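# Install the new sample probe as the manual image shows

## Task

Install the new sample probe so the result matches the reference image called manual; open it with show_instructions to check what the finished fit should look like.

## Robot and tools

ROBOT AND FRAME. There are two arms. left_arm has a left hand and right_arm has a right hand. Each arm rides its own carriage on one floor track that runs along y at x = 0. left_rail carries left_arm and is always the one toward +y; right_rail carries right_arm. An arm's base sits at x = 0, y = its carriage's position_m, z = 0.04 m, and faces +x. The scene frame is fixed to the table: the table top is z = 0, +z is up, +x is the direction the arms face, +y is to their left, and the table edge is at x = 0.17 m. Positions are in metres, orientations are wxyz quaternions, and velocities are in m/s and rad/s.

HAND POINT. Each hand has a reference point 0.05 m in front of the palm. Its +z runs along the straight fingers, +y points out of the palm, and +x runs across the palm away from the thumb on the right hand and toward the thumb on the left hand. A bracket on the little-finger side of the wrist can strike things. With the fingers level, the wrist can sit lower than the hand and reach the table first. A closed grip works on objects about 0.035 to 0.065 m thick, and on handles down to about 0.025 m.

execute_actions. Its argument "actions" is a list run in order. An action can hold "rows" (1 to 15 rows, each used for one 1/30 s control step), "steps" (1 to 450, default 15, at least one per row), "until", and rail commands. Every row is a single flat list of 28 numbers in [-1, 1] that covers both arms: left_arm dx, dy, dz, rx, ry, rz, then left_gripper little, ring, middle, index, thumb_bend, thumb_turn, force_limit, speed, then the same 14 for right_arm and right_gripper. The six pose numbers are offsets, not poses. They count from that arm's Hand target as it stood when the action began and are expressed in that Hand target's own axes. Every row in an action counts from that same start. 1.0 equals 0.6 m or 180 degrees, and rx, ry, rz together form one rotation vector. Six zeros hold the current Hand target. The hand numbers are absolute targets. For the fingers and thumb_bend, +1 is straight and -1 is curled. For thumb_turn, +1 is beside the palm and -1 is across in front of it. force_limit runs from -1 (about 0 N) to +1 (10 N, or 15 N for the thumb). speed runs from near zero at -1 up to full at +0.48. To leave a hand unchanged, repeat the eight hand numbers you last sent. If you have sent none, use hand_measured followed by hand_force_limit and hand_speed. For a gentle start, ramp offsets by about 0.01 per row. Orientation is clipped to within 32 degrees of the measured one at each step.

RAILS. You command a rail inside an action, for example {"left_rail": {"position_m": x}}. position_m is an absolute place: left_rail from -0.8 to 1.5 m, right_rail from -1.5 to 0.8 m. speed_m_s ranges from 0.01 to 1, and acceleration_factor from 0.1 to 1. {"stop": true} brakes the carriage. After sending a position, add an action with "steps" and "until" {"left_rail": {"position_status": ["!=", "moving"]}}. Keep the carriages at least 0.78 m apart, and let a carriage arrive before you place its hand. Any out-of-range value rejects the whole call. "cameras" lists the camera names to return, or ["all"].

move. This tool plans straight paths. "target" is either one 28-number row in the layout above or a list of up to 15 rows. Every row is an offset from the same starting Hand targets, not chained from the previous row. "speed" is the top path speed in m/s, from 0.002 to 3.2 (default 0.25); turns may go up to twice that value in rad/s. "blend" is a corner radius in m for lists. "stop_force" takes 4 to 120 N and ends an arm's path when its wrist sensor feels that much push. "zero" (only with stop_force) sets whether to re-zero first. blocking=false returns early; after that, call wait or stop before sending more. A move lasts at most 10 s. The result adds a move: line showing how it ended (done, off_target, moving, held, fault) and any limits (paced, held). Paths do not avoid obstacles, and a path near an arm's own base can change its posture.

OTHER TOOLS. wait takes seconds (0 to 10). stop brakes a running move. zoom_image takes a camera and region [x0, y0, x1, y1] in pixels, at most 504 by 504. show_instructions shows the reference pages. zero_wrist_force takes arm. finished_scene takes scene (1) and ends the scene for good.

CAMERAS. cam_high, cam_low, cam_bench_left, cam_bench_right, cam_clamp, cam_mat, cam_left_wrist, cam_right_wrist, each 672x504.

RESULTS. For each arm: end_effector_position, end_effector_quat_wxyz and velocities; Hand target, which is where the next offsets start from; Joint positions and Joint velocities (rail in m, then shoulder pan, shoulder lift, elbow, wrist 1, wrist 2, wrist 3 in rad); joint torques; Motor temperatures; Wrist force and Wrist torque in the hand's own axes, plus a peak line; hand_measured, hand_stopped_by (moving, target, force, stalled, fault) and hand_load_n (positive pushes a finger open; a lost grip shows as load near 0). Each rail reports position_m, position_status (moving, done, contact_stop, time_out, stopped, stopped_with_arm, stopped_for_other_arm, stopped_for_other_carriage) and position_answer (taken or not_taken).

AVOID. The task fails if anything ends up off the table, even on the track or the metal strip. Do not hit fixed or heavy objects hard, and do not let a part drop. Do not let the arms or hands press on each other. Do not command past a firm contact: the arms are stiff. About 150 N of outside force, or a joint's torque limit (elbow 136, wrist joints 49.1, shoulder joints 300 N m), stops that arm for 10 s. Close gently (speed -0.94 or lower) and avoid overloading fingers. Watch for MOTOR HOT: the brakes set at 85 °C.

Each tool is called after "Emit:" by a JSON object that holds its "fn" and its "kwargs".

Reference images:

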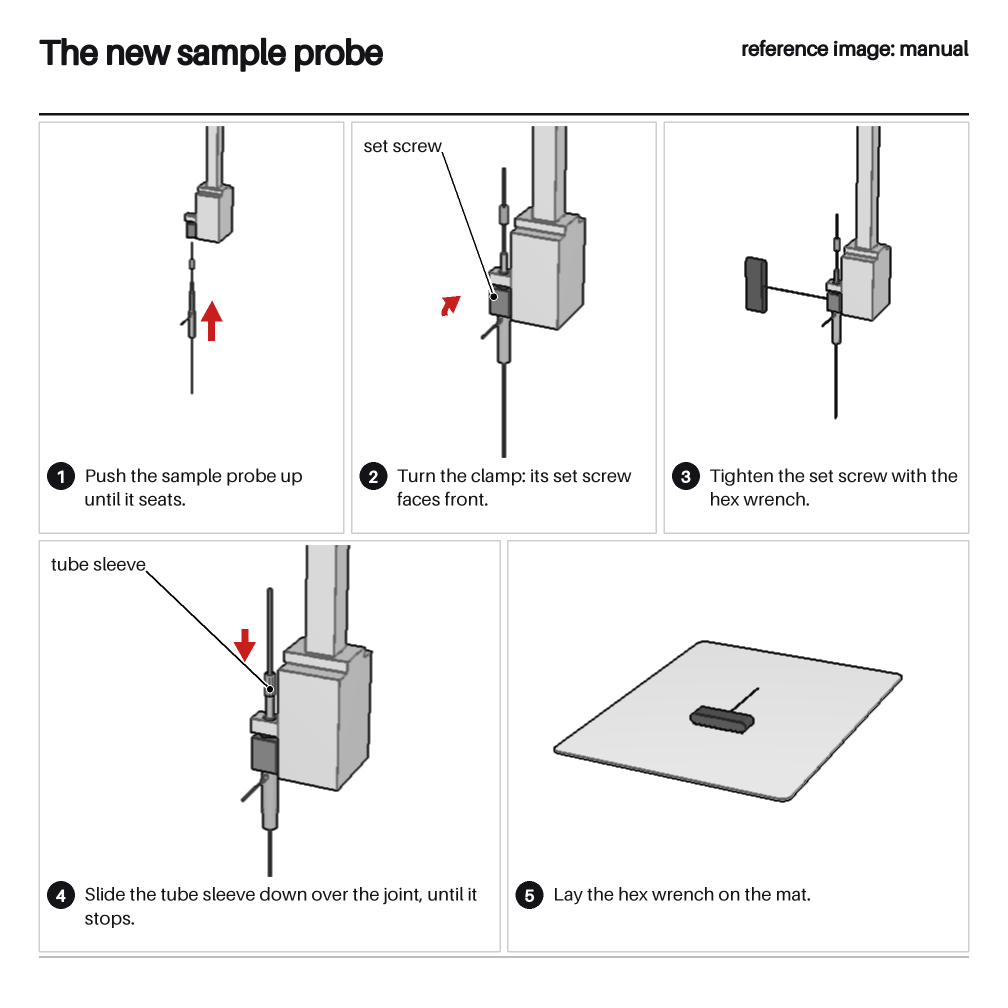

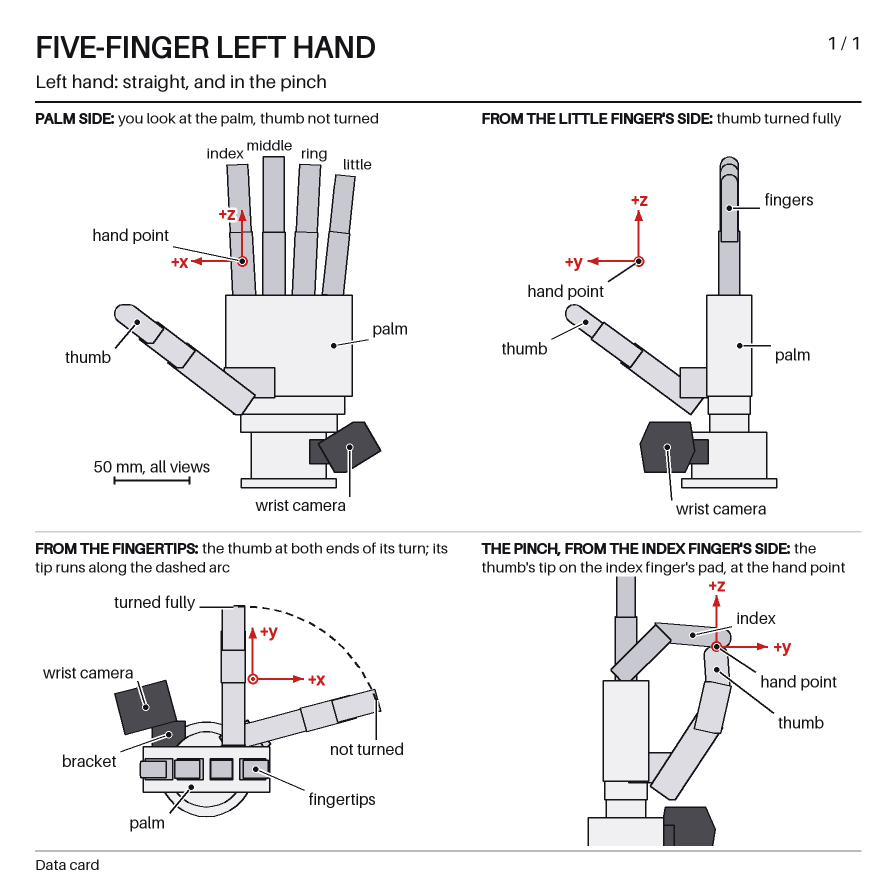

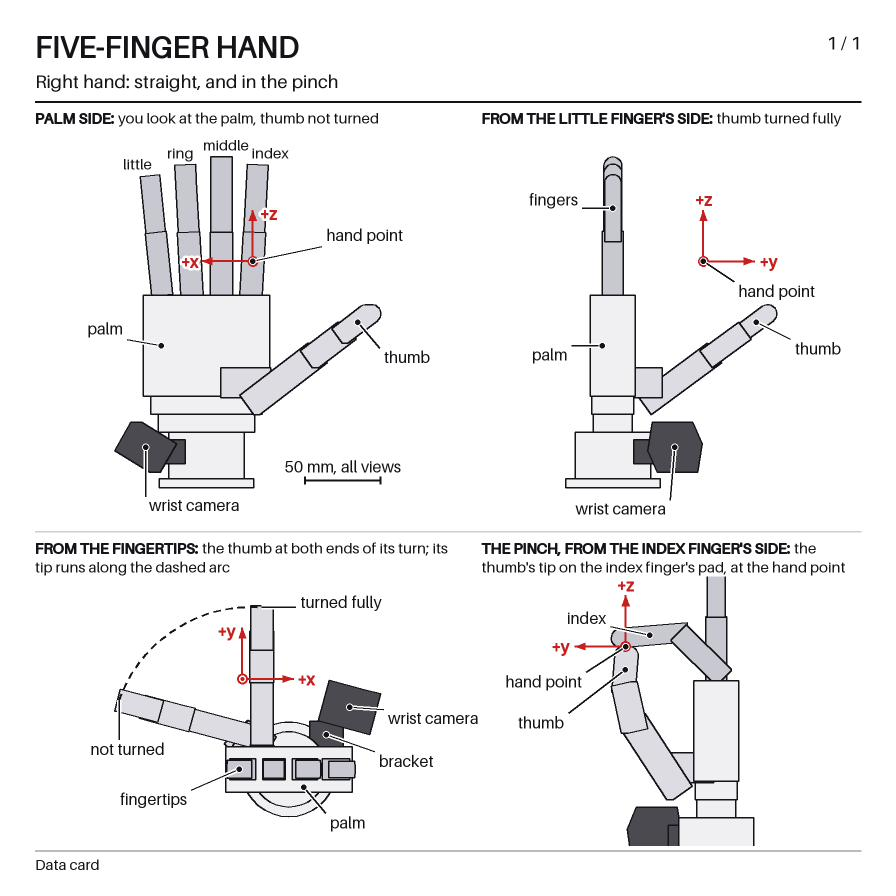

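## Session

Emit:
{"fn": "execute_actions", "kwargs": {"actions": []}}

Scene clock: 0.00 s.
left_arm: end_effector_position=(+0.3860, +1.0869, +0.6206) hand_measured=(+1.000, +1.000, +1.000, +1.000, +1.000, +1.000) hand_load_n=(+0.0, +0.0, +0.0, +0.0, -0.5, +0.0) hand_stopped_by=(target, target, target, target, target, target) hand_force_limit=0.00 hand_speed=-0.80 end_effector_quat_wxyz=(+0.000, +1.000, +0.000, +0.000) | right_arm: end_effector_position=(+0.3860, +0.2585, +0.6206) hand_measured=(+1.000, +1.000, +1.000, +1.000, +1.000, +1.000) hand_load_n=(+0.0, +0.0, +0.0, +0.0, +0.0, +0.0) hand_stopped_by=(target, target, target, target, target, target) hand_force_limit=0.00 hand_speed=-0.80 end_effector_quat_wxyz=(+0.000, +0.000, +1.000, +0.000)
Joint positions: left_arm=[1.068 -0.281 -1.782 1.662 1.69 1.571 1.29] | right_arm=[0.119 -0.281 -1.782 1.662 1.69 1.571 -1.851]
Joint velocities: within noise
Joint torques (N m): no reading
Motor temperatures (°C): left_arm=[30 36 38 46 36 43] | right_arm=[35 37 30 42 31 40]
Wrist force (N): no reading
Wrist torque (N m): no reading
Wrist force, peak (N): no reading
Hand target: left_arm +0.3860, +1.0869, +0.6206; +0.000, +1.000, +0.000, +0.000 | right_arm +0.3860, +0.2585, +0.6206; +0.000, +0.000, +1.000, +0.000
left_rail: position_m=1.068 position_status=done
right_rail: position_m=0.119 position_status=done

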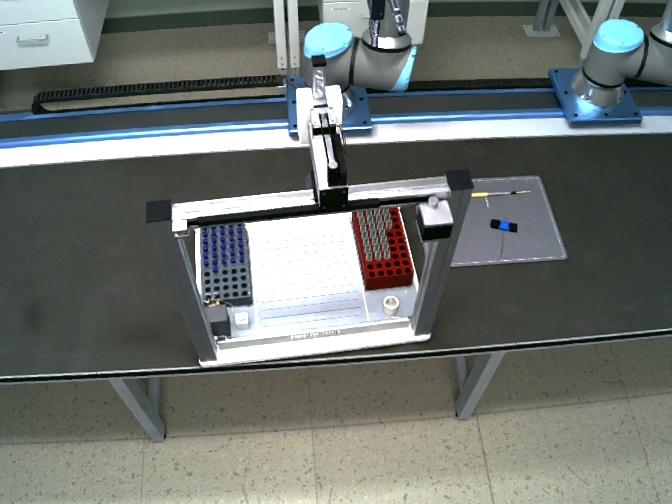

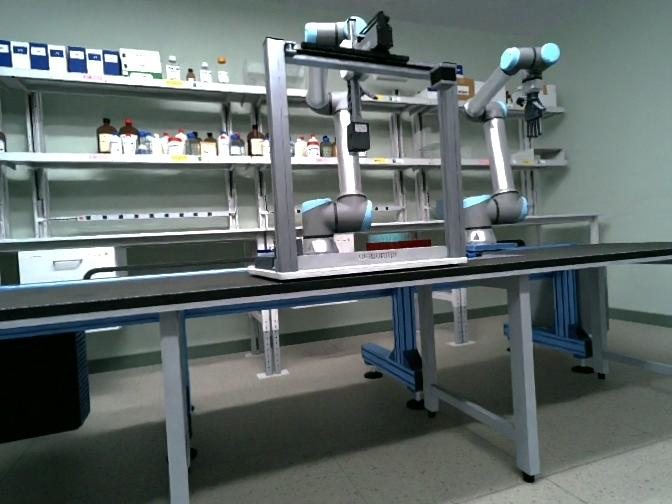

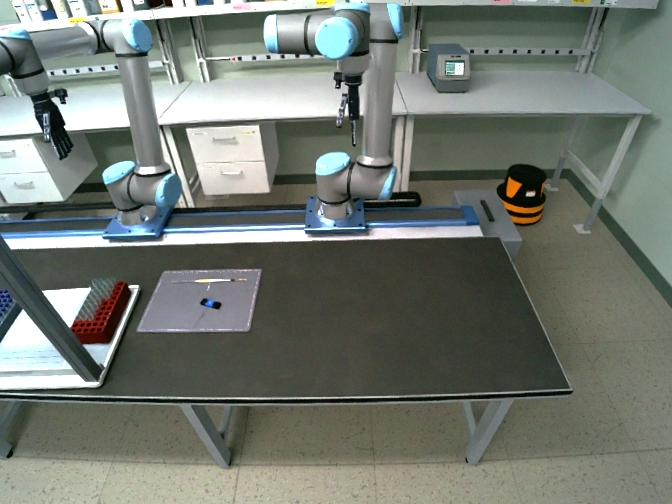

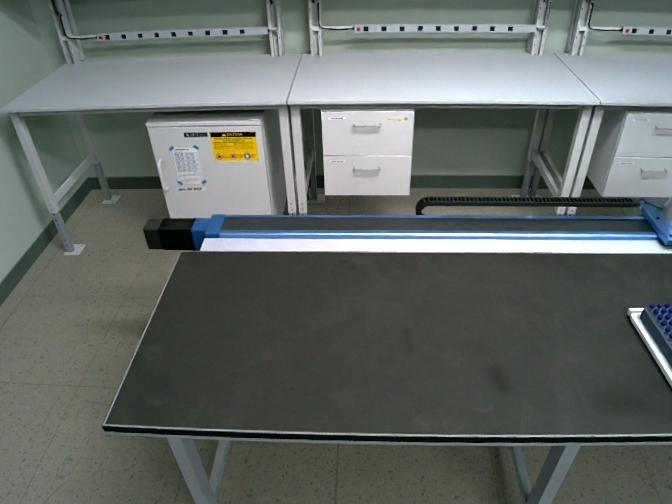

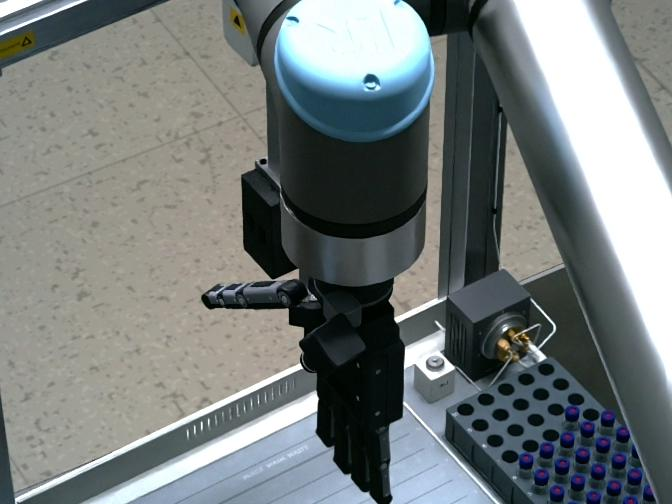

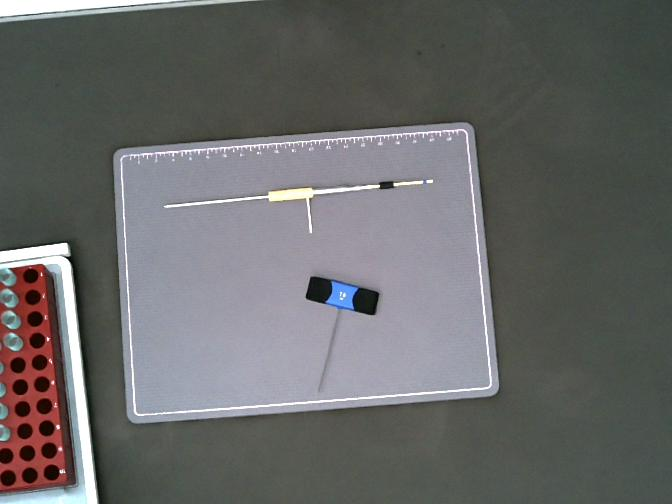

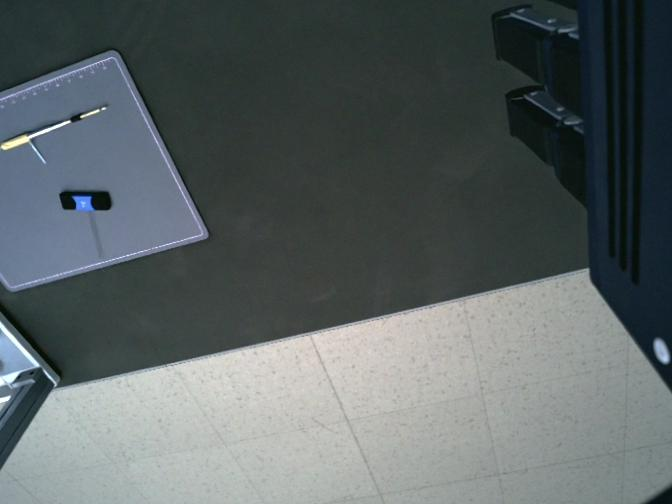

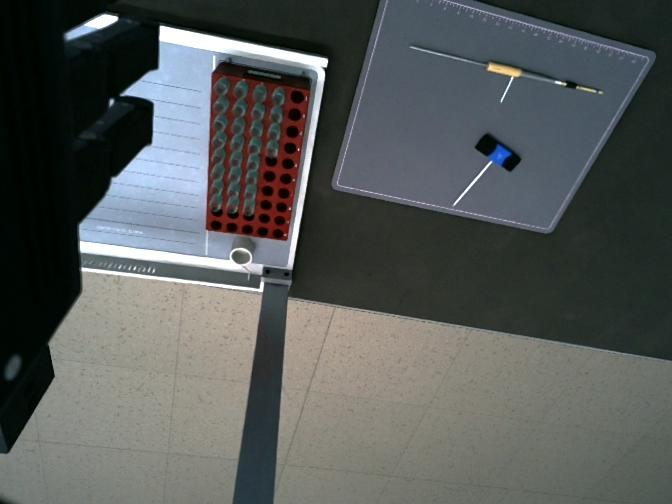

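Emit:
{"fn": "zoom_image", "kwargs": {"camera": "cam_mat", "region": [150, 160, 450, 400]}}

Emit:
{"fn": "zoom_image", "kwargs": {"camera": "cam_mat", "region": [250, 160, 450, 240]}}

Emit:
{"fn": "zoom_image", "kwargs": {"camera": "cam_high", "region": [260, 20, 420, 220]}}

Emit:
{"fn": "zoom_image", "kwargs": {"camera": "cam_low", "region": [240, 0, 500, 200]}}

Scaled by 1.680 from the camera's 672x504 image, which has a finer 960x720 frame.

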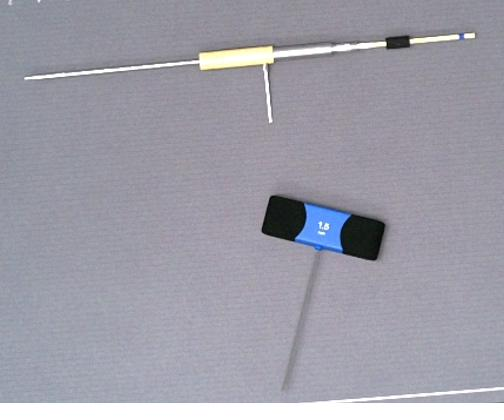

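Scaled by 2.520 from the camera's 672x504 image, which has a finer 960x720 frame.

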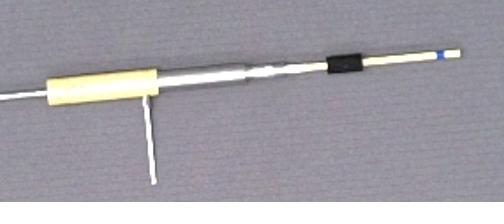

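Scaled by 2.520 from the camera's 672x504 image, which has a finer 960x720 frame.

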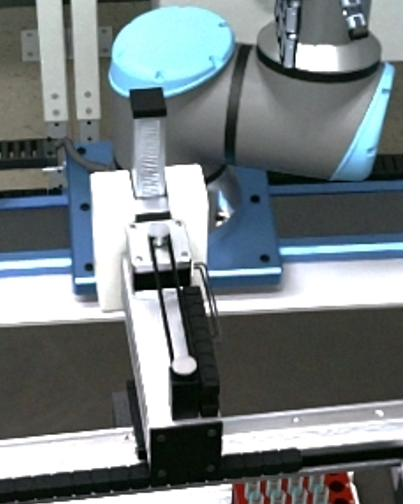

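Scaled by 1.938 from the camera's 672x504 image, which has a finer 960x720 frame.

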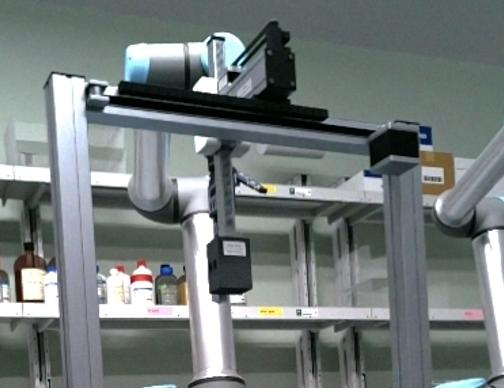

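Emit:
{"fn": "zoom_image", "kwargs": {"camera": "cam_clamp", "region": [180, 0, 480, 504]}}

Emit:
{"fn": "zoom_image", "kwargs": {"camera": "cam_low", "region": [300, 0, 440, 170]}}

Emit:
{"fn": "zoom_image", "kwargs": {"camera": "cam_right_wrist", "region": [0, 0, 300, 500]}}

Scaled by 1.000.

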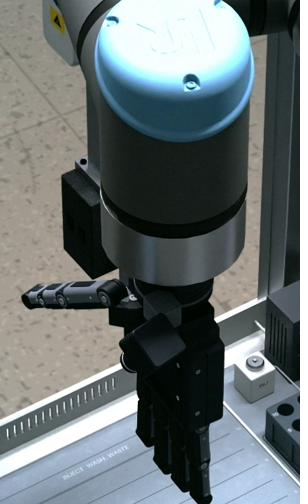

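Scaled by 2.965 from the camera's 672x504 image, which has a finer 960x720 frame.

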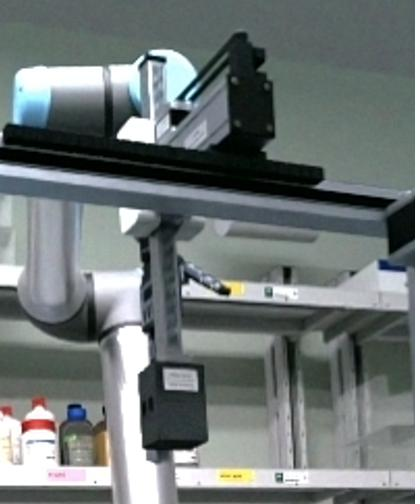

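Scaled by 1.008 from the camera's 672x504 image, which has a finer 960x720 frame.

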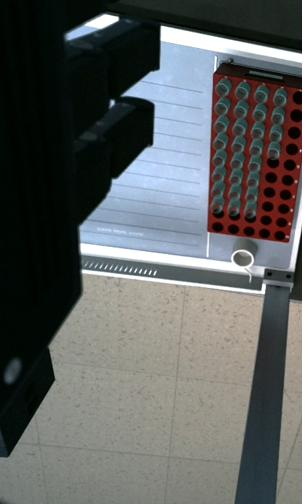

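Emit:
{"fn": "move", "kwargs": {"target": [0,0,0,-0.42,0,0,1,1,1,1,1,1,0,-0.8, 0,0,0,0,0,0,1,1,1,1,1,1,0,-0.8], "speed": 0.5, "cameras": ["all"]}}

Scene clock: 5.20 s.
left_arm: end_effector_position=(+0.3874, +1.0897, +0.6209) hand_measured=(+1.000, +1.000, +1.000, +1.000, +1.000, +1.000) hand_load_n=(+0.0, +0.0, +0.0, +0.0, +0.0, +0.0) hand_stopped_by=(target, target, target, target, target, target) hand_force_limit=0.00 hand_speed=-0.80 end_effector_quat_wxyz=(+0.341, +0.940, +0.007, +0.004) | right_arm: end_effector_position=(+0.3860, +0.2585, +0.6206) hand_measured=(+1.000, +1.000, +1.000, +1.000, +1.000, +1.000) hand_load_n=(+0.0, +0.0, +0.0, +0.0, +0.0, -0.5) hand_stopped_by=(target, target, target, target, target, target) hand_force_limit=0.00 hand_speed=-0.80 end_effector_quat_wxyz=(+0.000, +0.000, +1.000, +0.000)
Joint positions: left_arm=[1.068 0.173 -1.671 1.773 1.596 2.257 1.776] | right_arm=[0.119 -0.281 -1.782 1.662 1.69 1.571 -1.851]
Joint torques (N m): left_arm=[-8.96 -41.84 -43.38 1.44 -1.82 -2.74] | right_arm=[1.64 -17.18 -39.8 3.52 -0.07 -0.38]
Wrist force (N): left_arm=[0.7 0.6 0.6] | right_arm=[-0.1 0.2 0.2]
Wrist torque (N m): left_arm=[0.03 -0.09 0.17] | right_arm=[0.02 0.01 0.01]
Wrist force, peak (N): left_arm=[0.1 -7.8 4.6] | right_arm=[-0.1 -0.2 0.6]
Hand target: left_arm +0.3874, +1.0897, +0.6209; +0.341, +0.940, +0.007, +0.004 (not the last commanded pose) | right_arm +0.3860, +0.2585, +0.6206; +0.000, +0.000, +1.000, +0.000
Off the commanded pose: left_arm 0.003 m, 36 deg | right_arm 0.000 m, 0 deg.
left_rail: position_m=1.068 position_status=done
right_rail: position_m=0.119 position_status=done
move: held (left_arm; a check stopped the path); limits=held
pose unreachable (left arm): on one or more control steps of this call, first in action 0 (counted from 0), this arm could not follow its commanded pose, so it was not sent that pose on those steps. It may still have moved: this result reports where it is.
cause: moving toward the commanded pose would bring two parts of the arm too close to each other (joints 5 (wrist 1) to 7 (wrist 3) lie between them).

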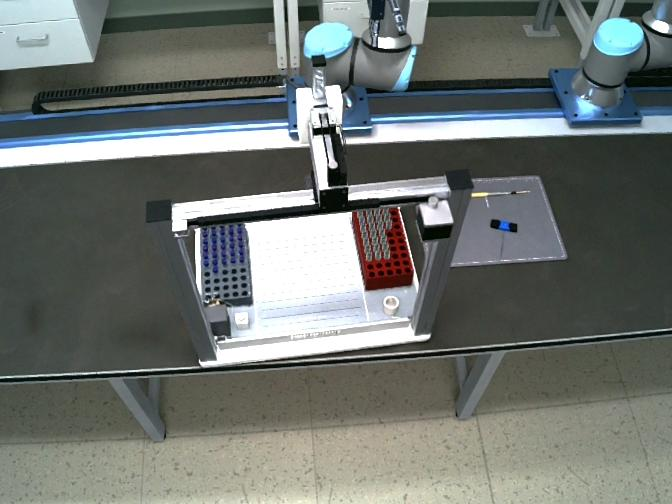

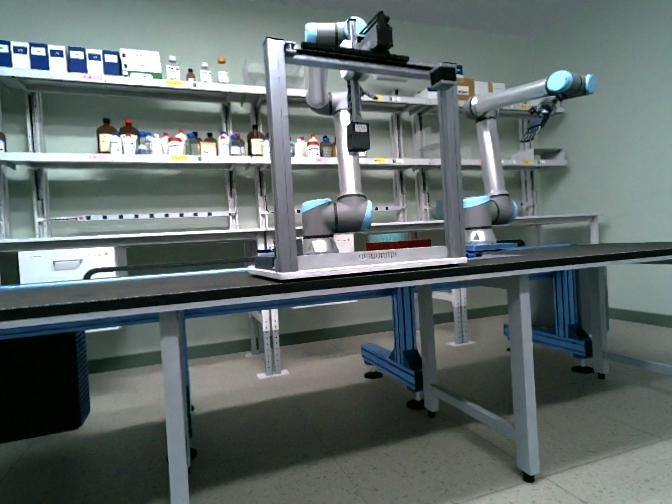

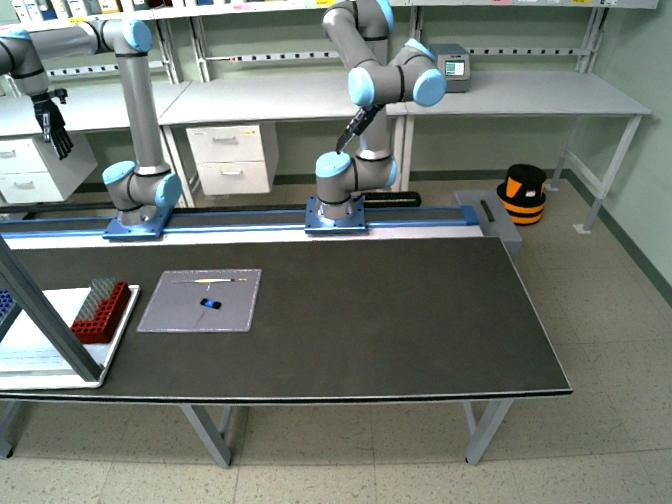

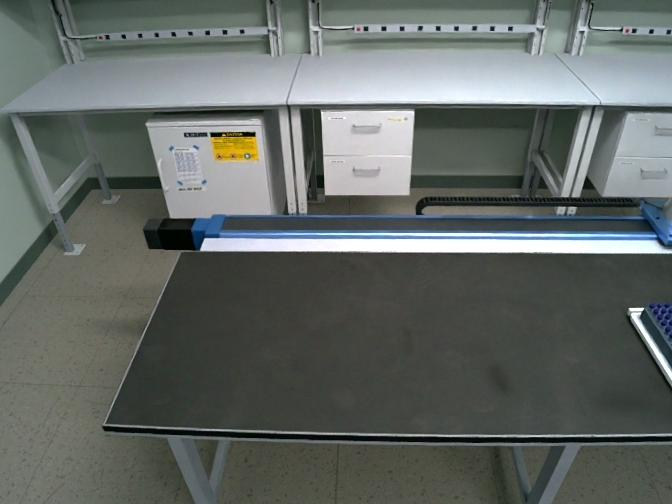

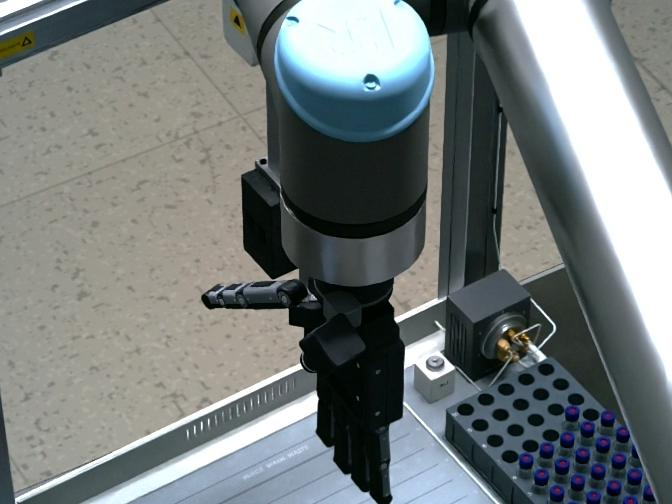

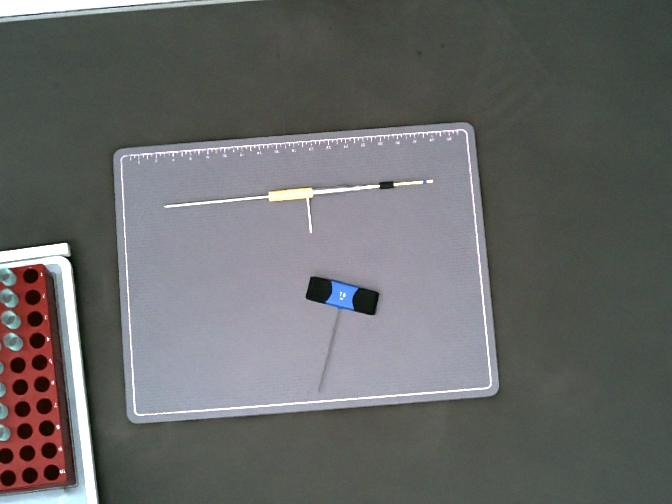

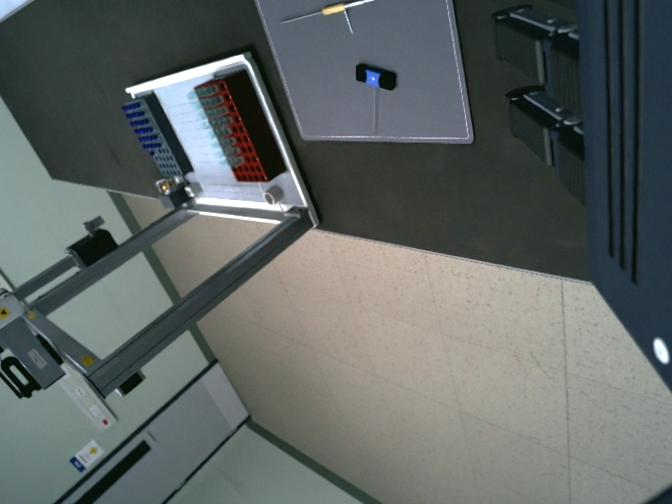

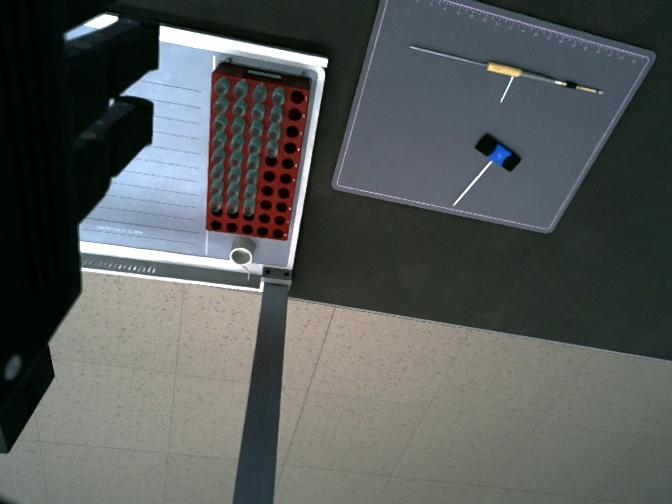

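Emit:
{"fn": "zoom_image", "kwargs": {"camera": "cam_left_wrist", "region": [0, 150, 250, 504]}}

Emit:
{"fn": "zoom_image", "kwargs": {"camera": "cam_left_wrist", "region": [40, 180, 160, 290]}}

Scaled by 1.424 from the camera's 672x504 image, which has a finer 960x720 frame.

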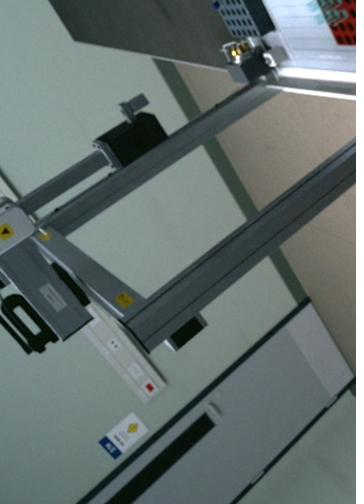

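Scaled by 4.200 from the camera's 672x504 image, which has a finer 960x720 frame.

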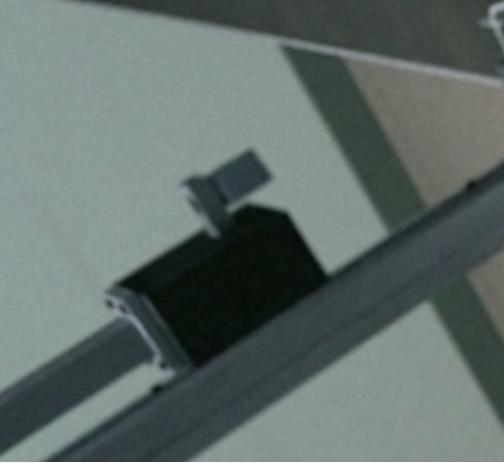

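Emit:
{"fn": "move", "kwargs": {"target": [[0,0,0,0,0,0,1,1,1,1,1,1,0,-0.8, 0.2,0,0,0,0,0,1,1,1,1,1,1,0,-0.8],[0,0,0,0.22,0,0,1,1,1,1,1,1,0,-0.8, 0.2,0.3,0,0,0,0,1,1,1,1,1,1,0,-0.8]], "speed": 0.25, "blend": [0.03,0], "cameras": ["cam_clamp","cam_high","cam_low","cam_left_wrist","cam_right_wrist"]}}

Scene clock: 9.37 s.
left_arm: end_effector_position=(+0.3874, +1.0897, +0.6209) hand_measured=(+1.000, +1.000, +1.000, +1.000, +1.000, +1.000) hand_load_n=(+0.0, +0.0, +0.0, +0.0, +0.0, +0.0) hand_stopped_by=(target, target, target, target, target, target) hand_force_limit=0.00 hand_speed=-0.80 end_effector_quat_wxyz=(+0.003, +1.000, +0.007, +0.001) | right_arm: end_effector_position=(+0.2660, +0.4385, +0.6206) hand_measured=(+1.000, +1.000, +1.000, +1.000, +1.000, +1.000) hand_load_n=(+0.0, +0.0, +0.0, +0.0, +0.0, +0.0) hand_stopped_by=(target, target, target, target, target, target) hand_force_limit=0.00 hand_speed=-0.80 end_effector_quat_wxyz=(+0.000, +0.000, +1.000, +0.000)
Joint positions: left_arm=[1.068 -0.27 -1.781 1.661 1.686 1.575 1.286] | right_arm=[0.119 0.312 -1.808 1.682 1.696 1.571 -1.259]
Joint torques (N m): left_arm=[-11.23 -31.17 -28.18 5.92 -2.51 -3.14] | right_arm=[12.13 -5.22 -46.76 -0.07 3.56 2.89]
Wrist force (N): left_arm=[0.5 -0.1 0.1] | right_arm=[0.3 0.2 0.0]
Wrist torque (N m): left_arm=[-0.01 -0.07 0.17] | right_arm=[0.02 -0.10 -0.05]
Wrist force, peak (N): left_arm=[0.7 0.8 1.1] | right_arm=[-1.9 -0.4 0.0]
Hand target: left_arm +0.3874, +1.0897, +0.6209; +0.003, +1.000, +0.007, +0.001 | right_arm +0.2660, +0.4385, +0.6206; +0.000, +0.000, +1.000, +0.000
Off the commanded pose: left_arm 0.000 m, 0 deg | right_arm 0.000 m, 0 deg.
left_rail: position_m=1.068 position_status=done
right_rail: position_m=0.119 position_status=done
move: done
Images, in order (width x height): cam_high 672x504, cam_low 672x504, cam_clamp 672x504, cam_left_wrist 672x504, cam_right_wrist 672x504.

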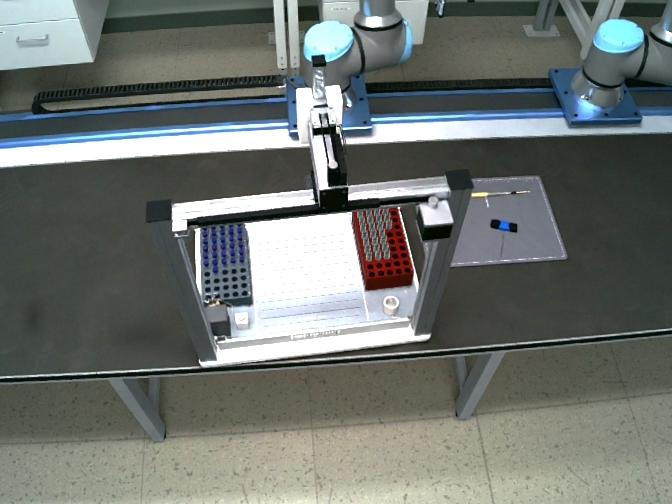

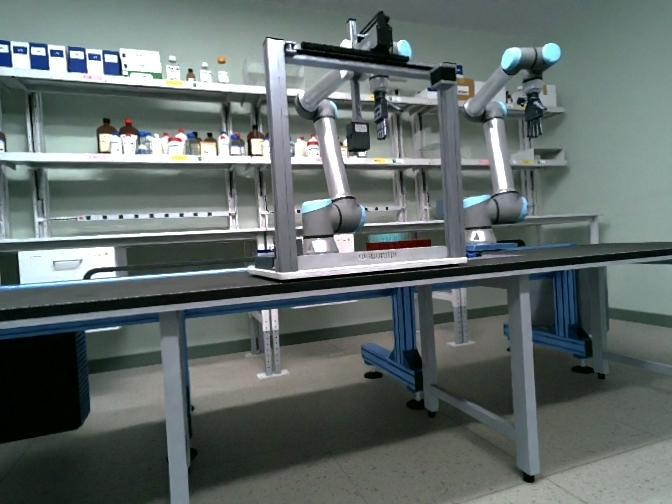

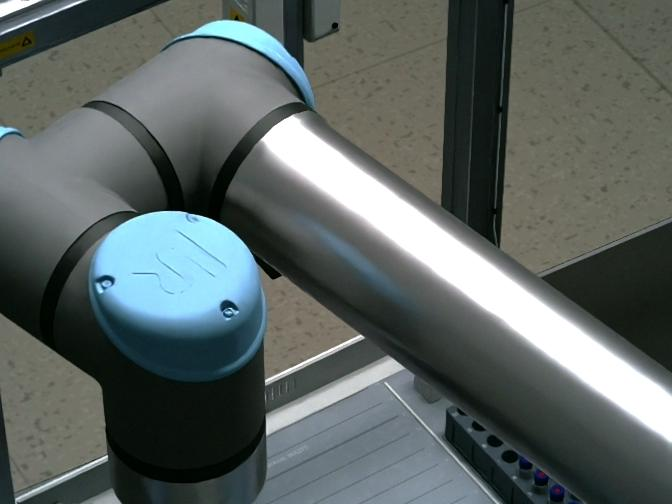

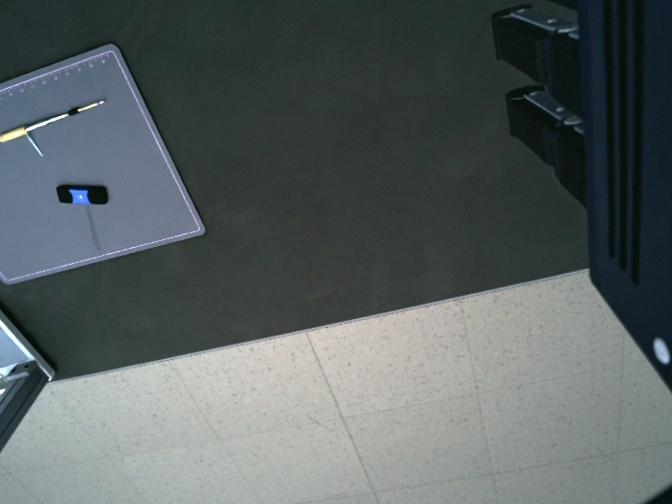

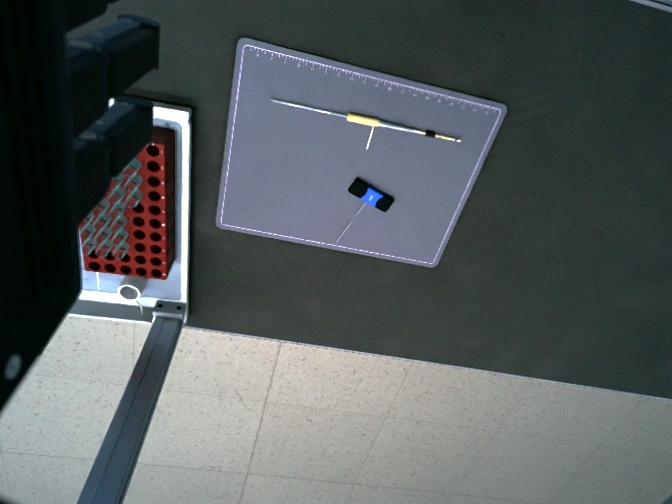

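Emit:
{"fn": "execute_actions", "kwargs": {"actions": [{"left_rail":{"position_m":1.5},"steps":45},{"right_rail":{"position_m":0.7},"steps":200,"until":{"all":{"status":"ended"}}}], "cameras": ["cam_clamp","cam_high","cam_low","cam_left_wrist","cam_right_wrist"]}}

Scene clock: 12.60 s.
left_arm: end_effector_position=(+0.3874, +1.5212, +0.6209) hand_measured=(+1.000, +1.000, +1.000, +1.000, +1.000, +1.000) hand_load_n=(+0.0, -0.5, +0.0, +0.0, +0.0, +0.0) hand_stopped_by=(target, target, target, target, target, target) hand_force_limit=0.00 hand_speed=-0.80 end_effector_quat_wxyz=(+0.003, +1.000, +0.007, +0.001) | right_arm: end_effector_position=(+0.2660, +1.0191, +0.6206) hand_measured=(+1.000, +1.000, +1.000, +1.000, +1.000, +1.000) hand_load_n=(+0.0, +0.0, +0.0, +0.0, +0.0, +0.0) hand_stopped_by=(target, target, target, target, target, target) hand_force_limit=0.00 hand_speed=-0.80 end_effector_quat_wxyz=(+0.000, +0.000, +1.000, +0.000)
Joint positions: left_arm=[1.5 -0.27 -1.781 1.661 1.686 1.575 1.286] | right_arm=[0.7 0.312 -1.808 1.682 1.696 1.571 -1.259]
Joint torques (N m): left_arm=[10.07 -10.36 -34.34 3.08 2.94 -2.84] | right_arm=[4.13 -20.77 -36.56 2.56 -0.87 3.35]
Wrist force (N): left_arm=[0.2 0.0 0.3] | right_arm=[0.0 0.4 0.2]
Wrist torque (N m): left_arm=[-0.02 -0.03 0.15] | right_arm=[0.03 -0.06 -0.06]
Wrist force, peak (N): left_arm=[0.4 -2.1 0.4] | right_arm=[0.0 2.1 -0.1]
Hand target: left_arm +0.3874, +1.5212, +0.6209; +0.003, +1.000, +0.007, +0.001 | right_arm +0.2660, +1.0191, +0.6206; +0.000, +0.000, +1.000, +0.000
Off the commanded pose: left_arm 0.000 m, 0 deg | right_arm 0.000 m, 0 deg.
left_rail: position_m=1.500 position_status=done
right_rail: position_m=0.700 position_status=done
Images, in order (width x height): cam_high 672x504, cam_low 672x504, cam_clamp 672x504, cam_left_wrist 672x504, cam_right_wrist 672x504.

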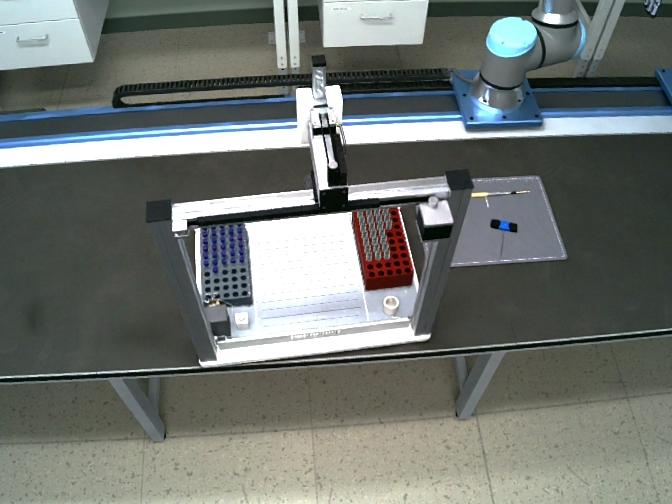

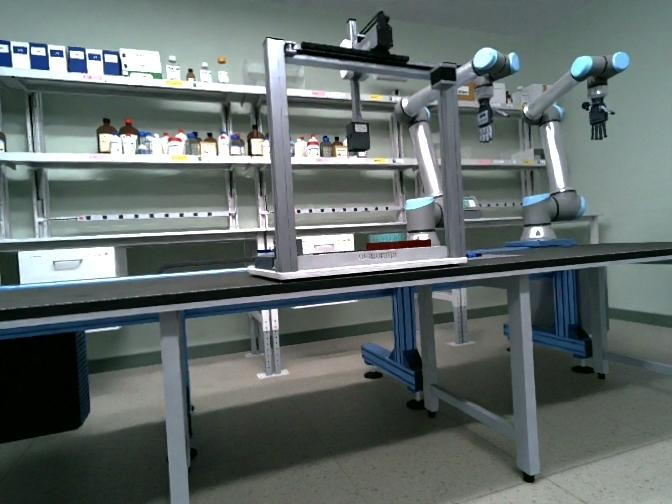

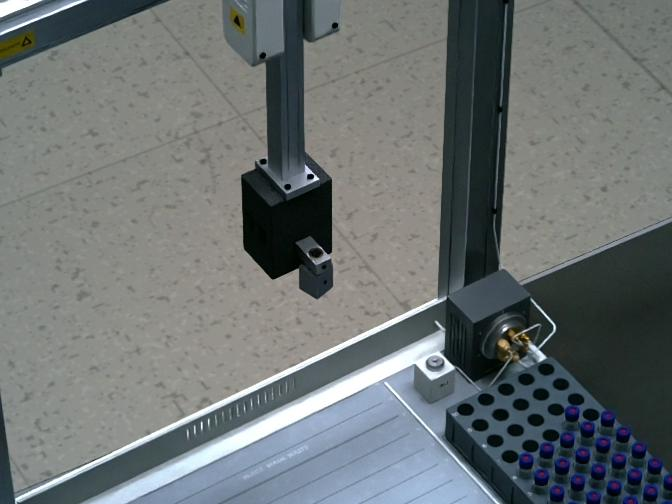

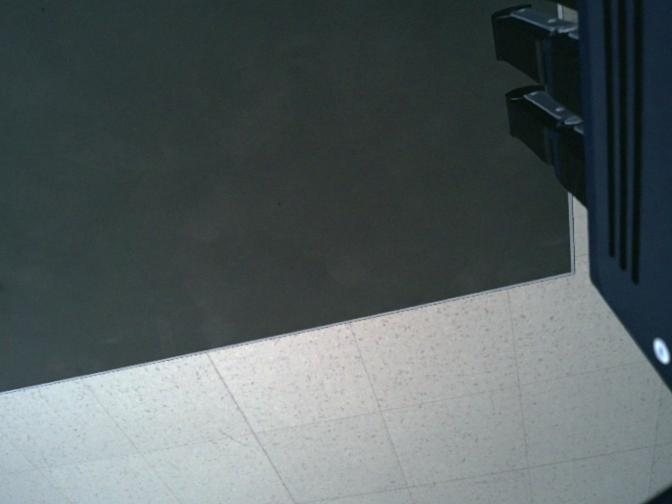

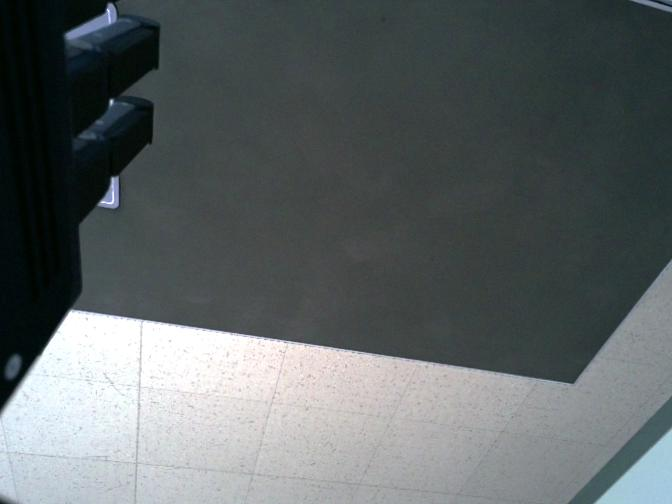

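Emit:
{"fn": "zoom_image", "kwargs": {"camera": "cam_clamp", "region": [270, 210, 360, 310]}}

Emit:
{"fn": "zoom_image", "kwargs": {"camera": "cam_clamp", "region": [180, 0, 400, 320]}}

Scaled by 5.040 from the camera's 672x504 image, which has a finer 960x720 frame.

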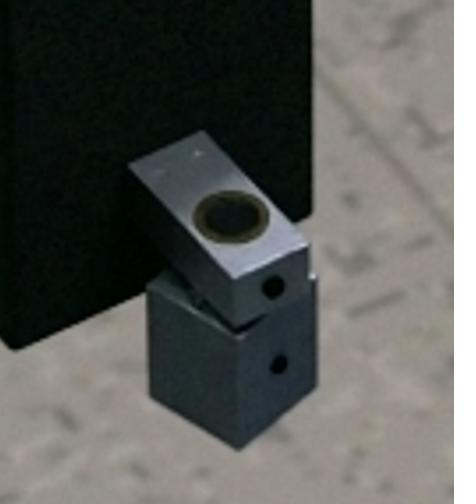

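Scaled by 1.575 from the camera's 672x504 image, which has a finer 960x720 frame.

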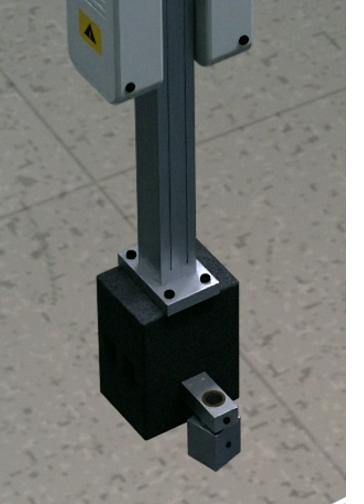

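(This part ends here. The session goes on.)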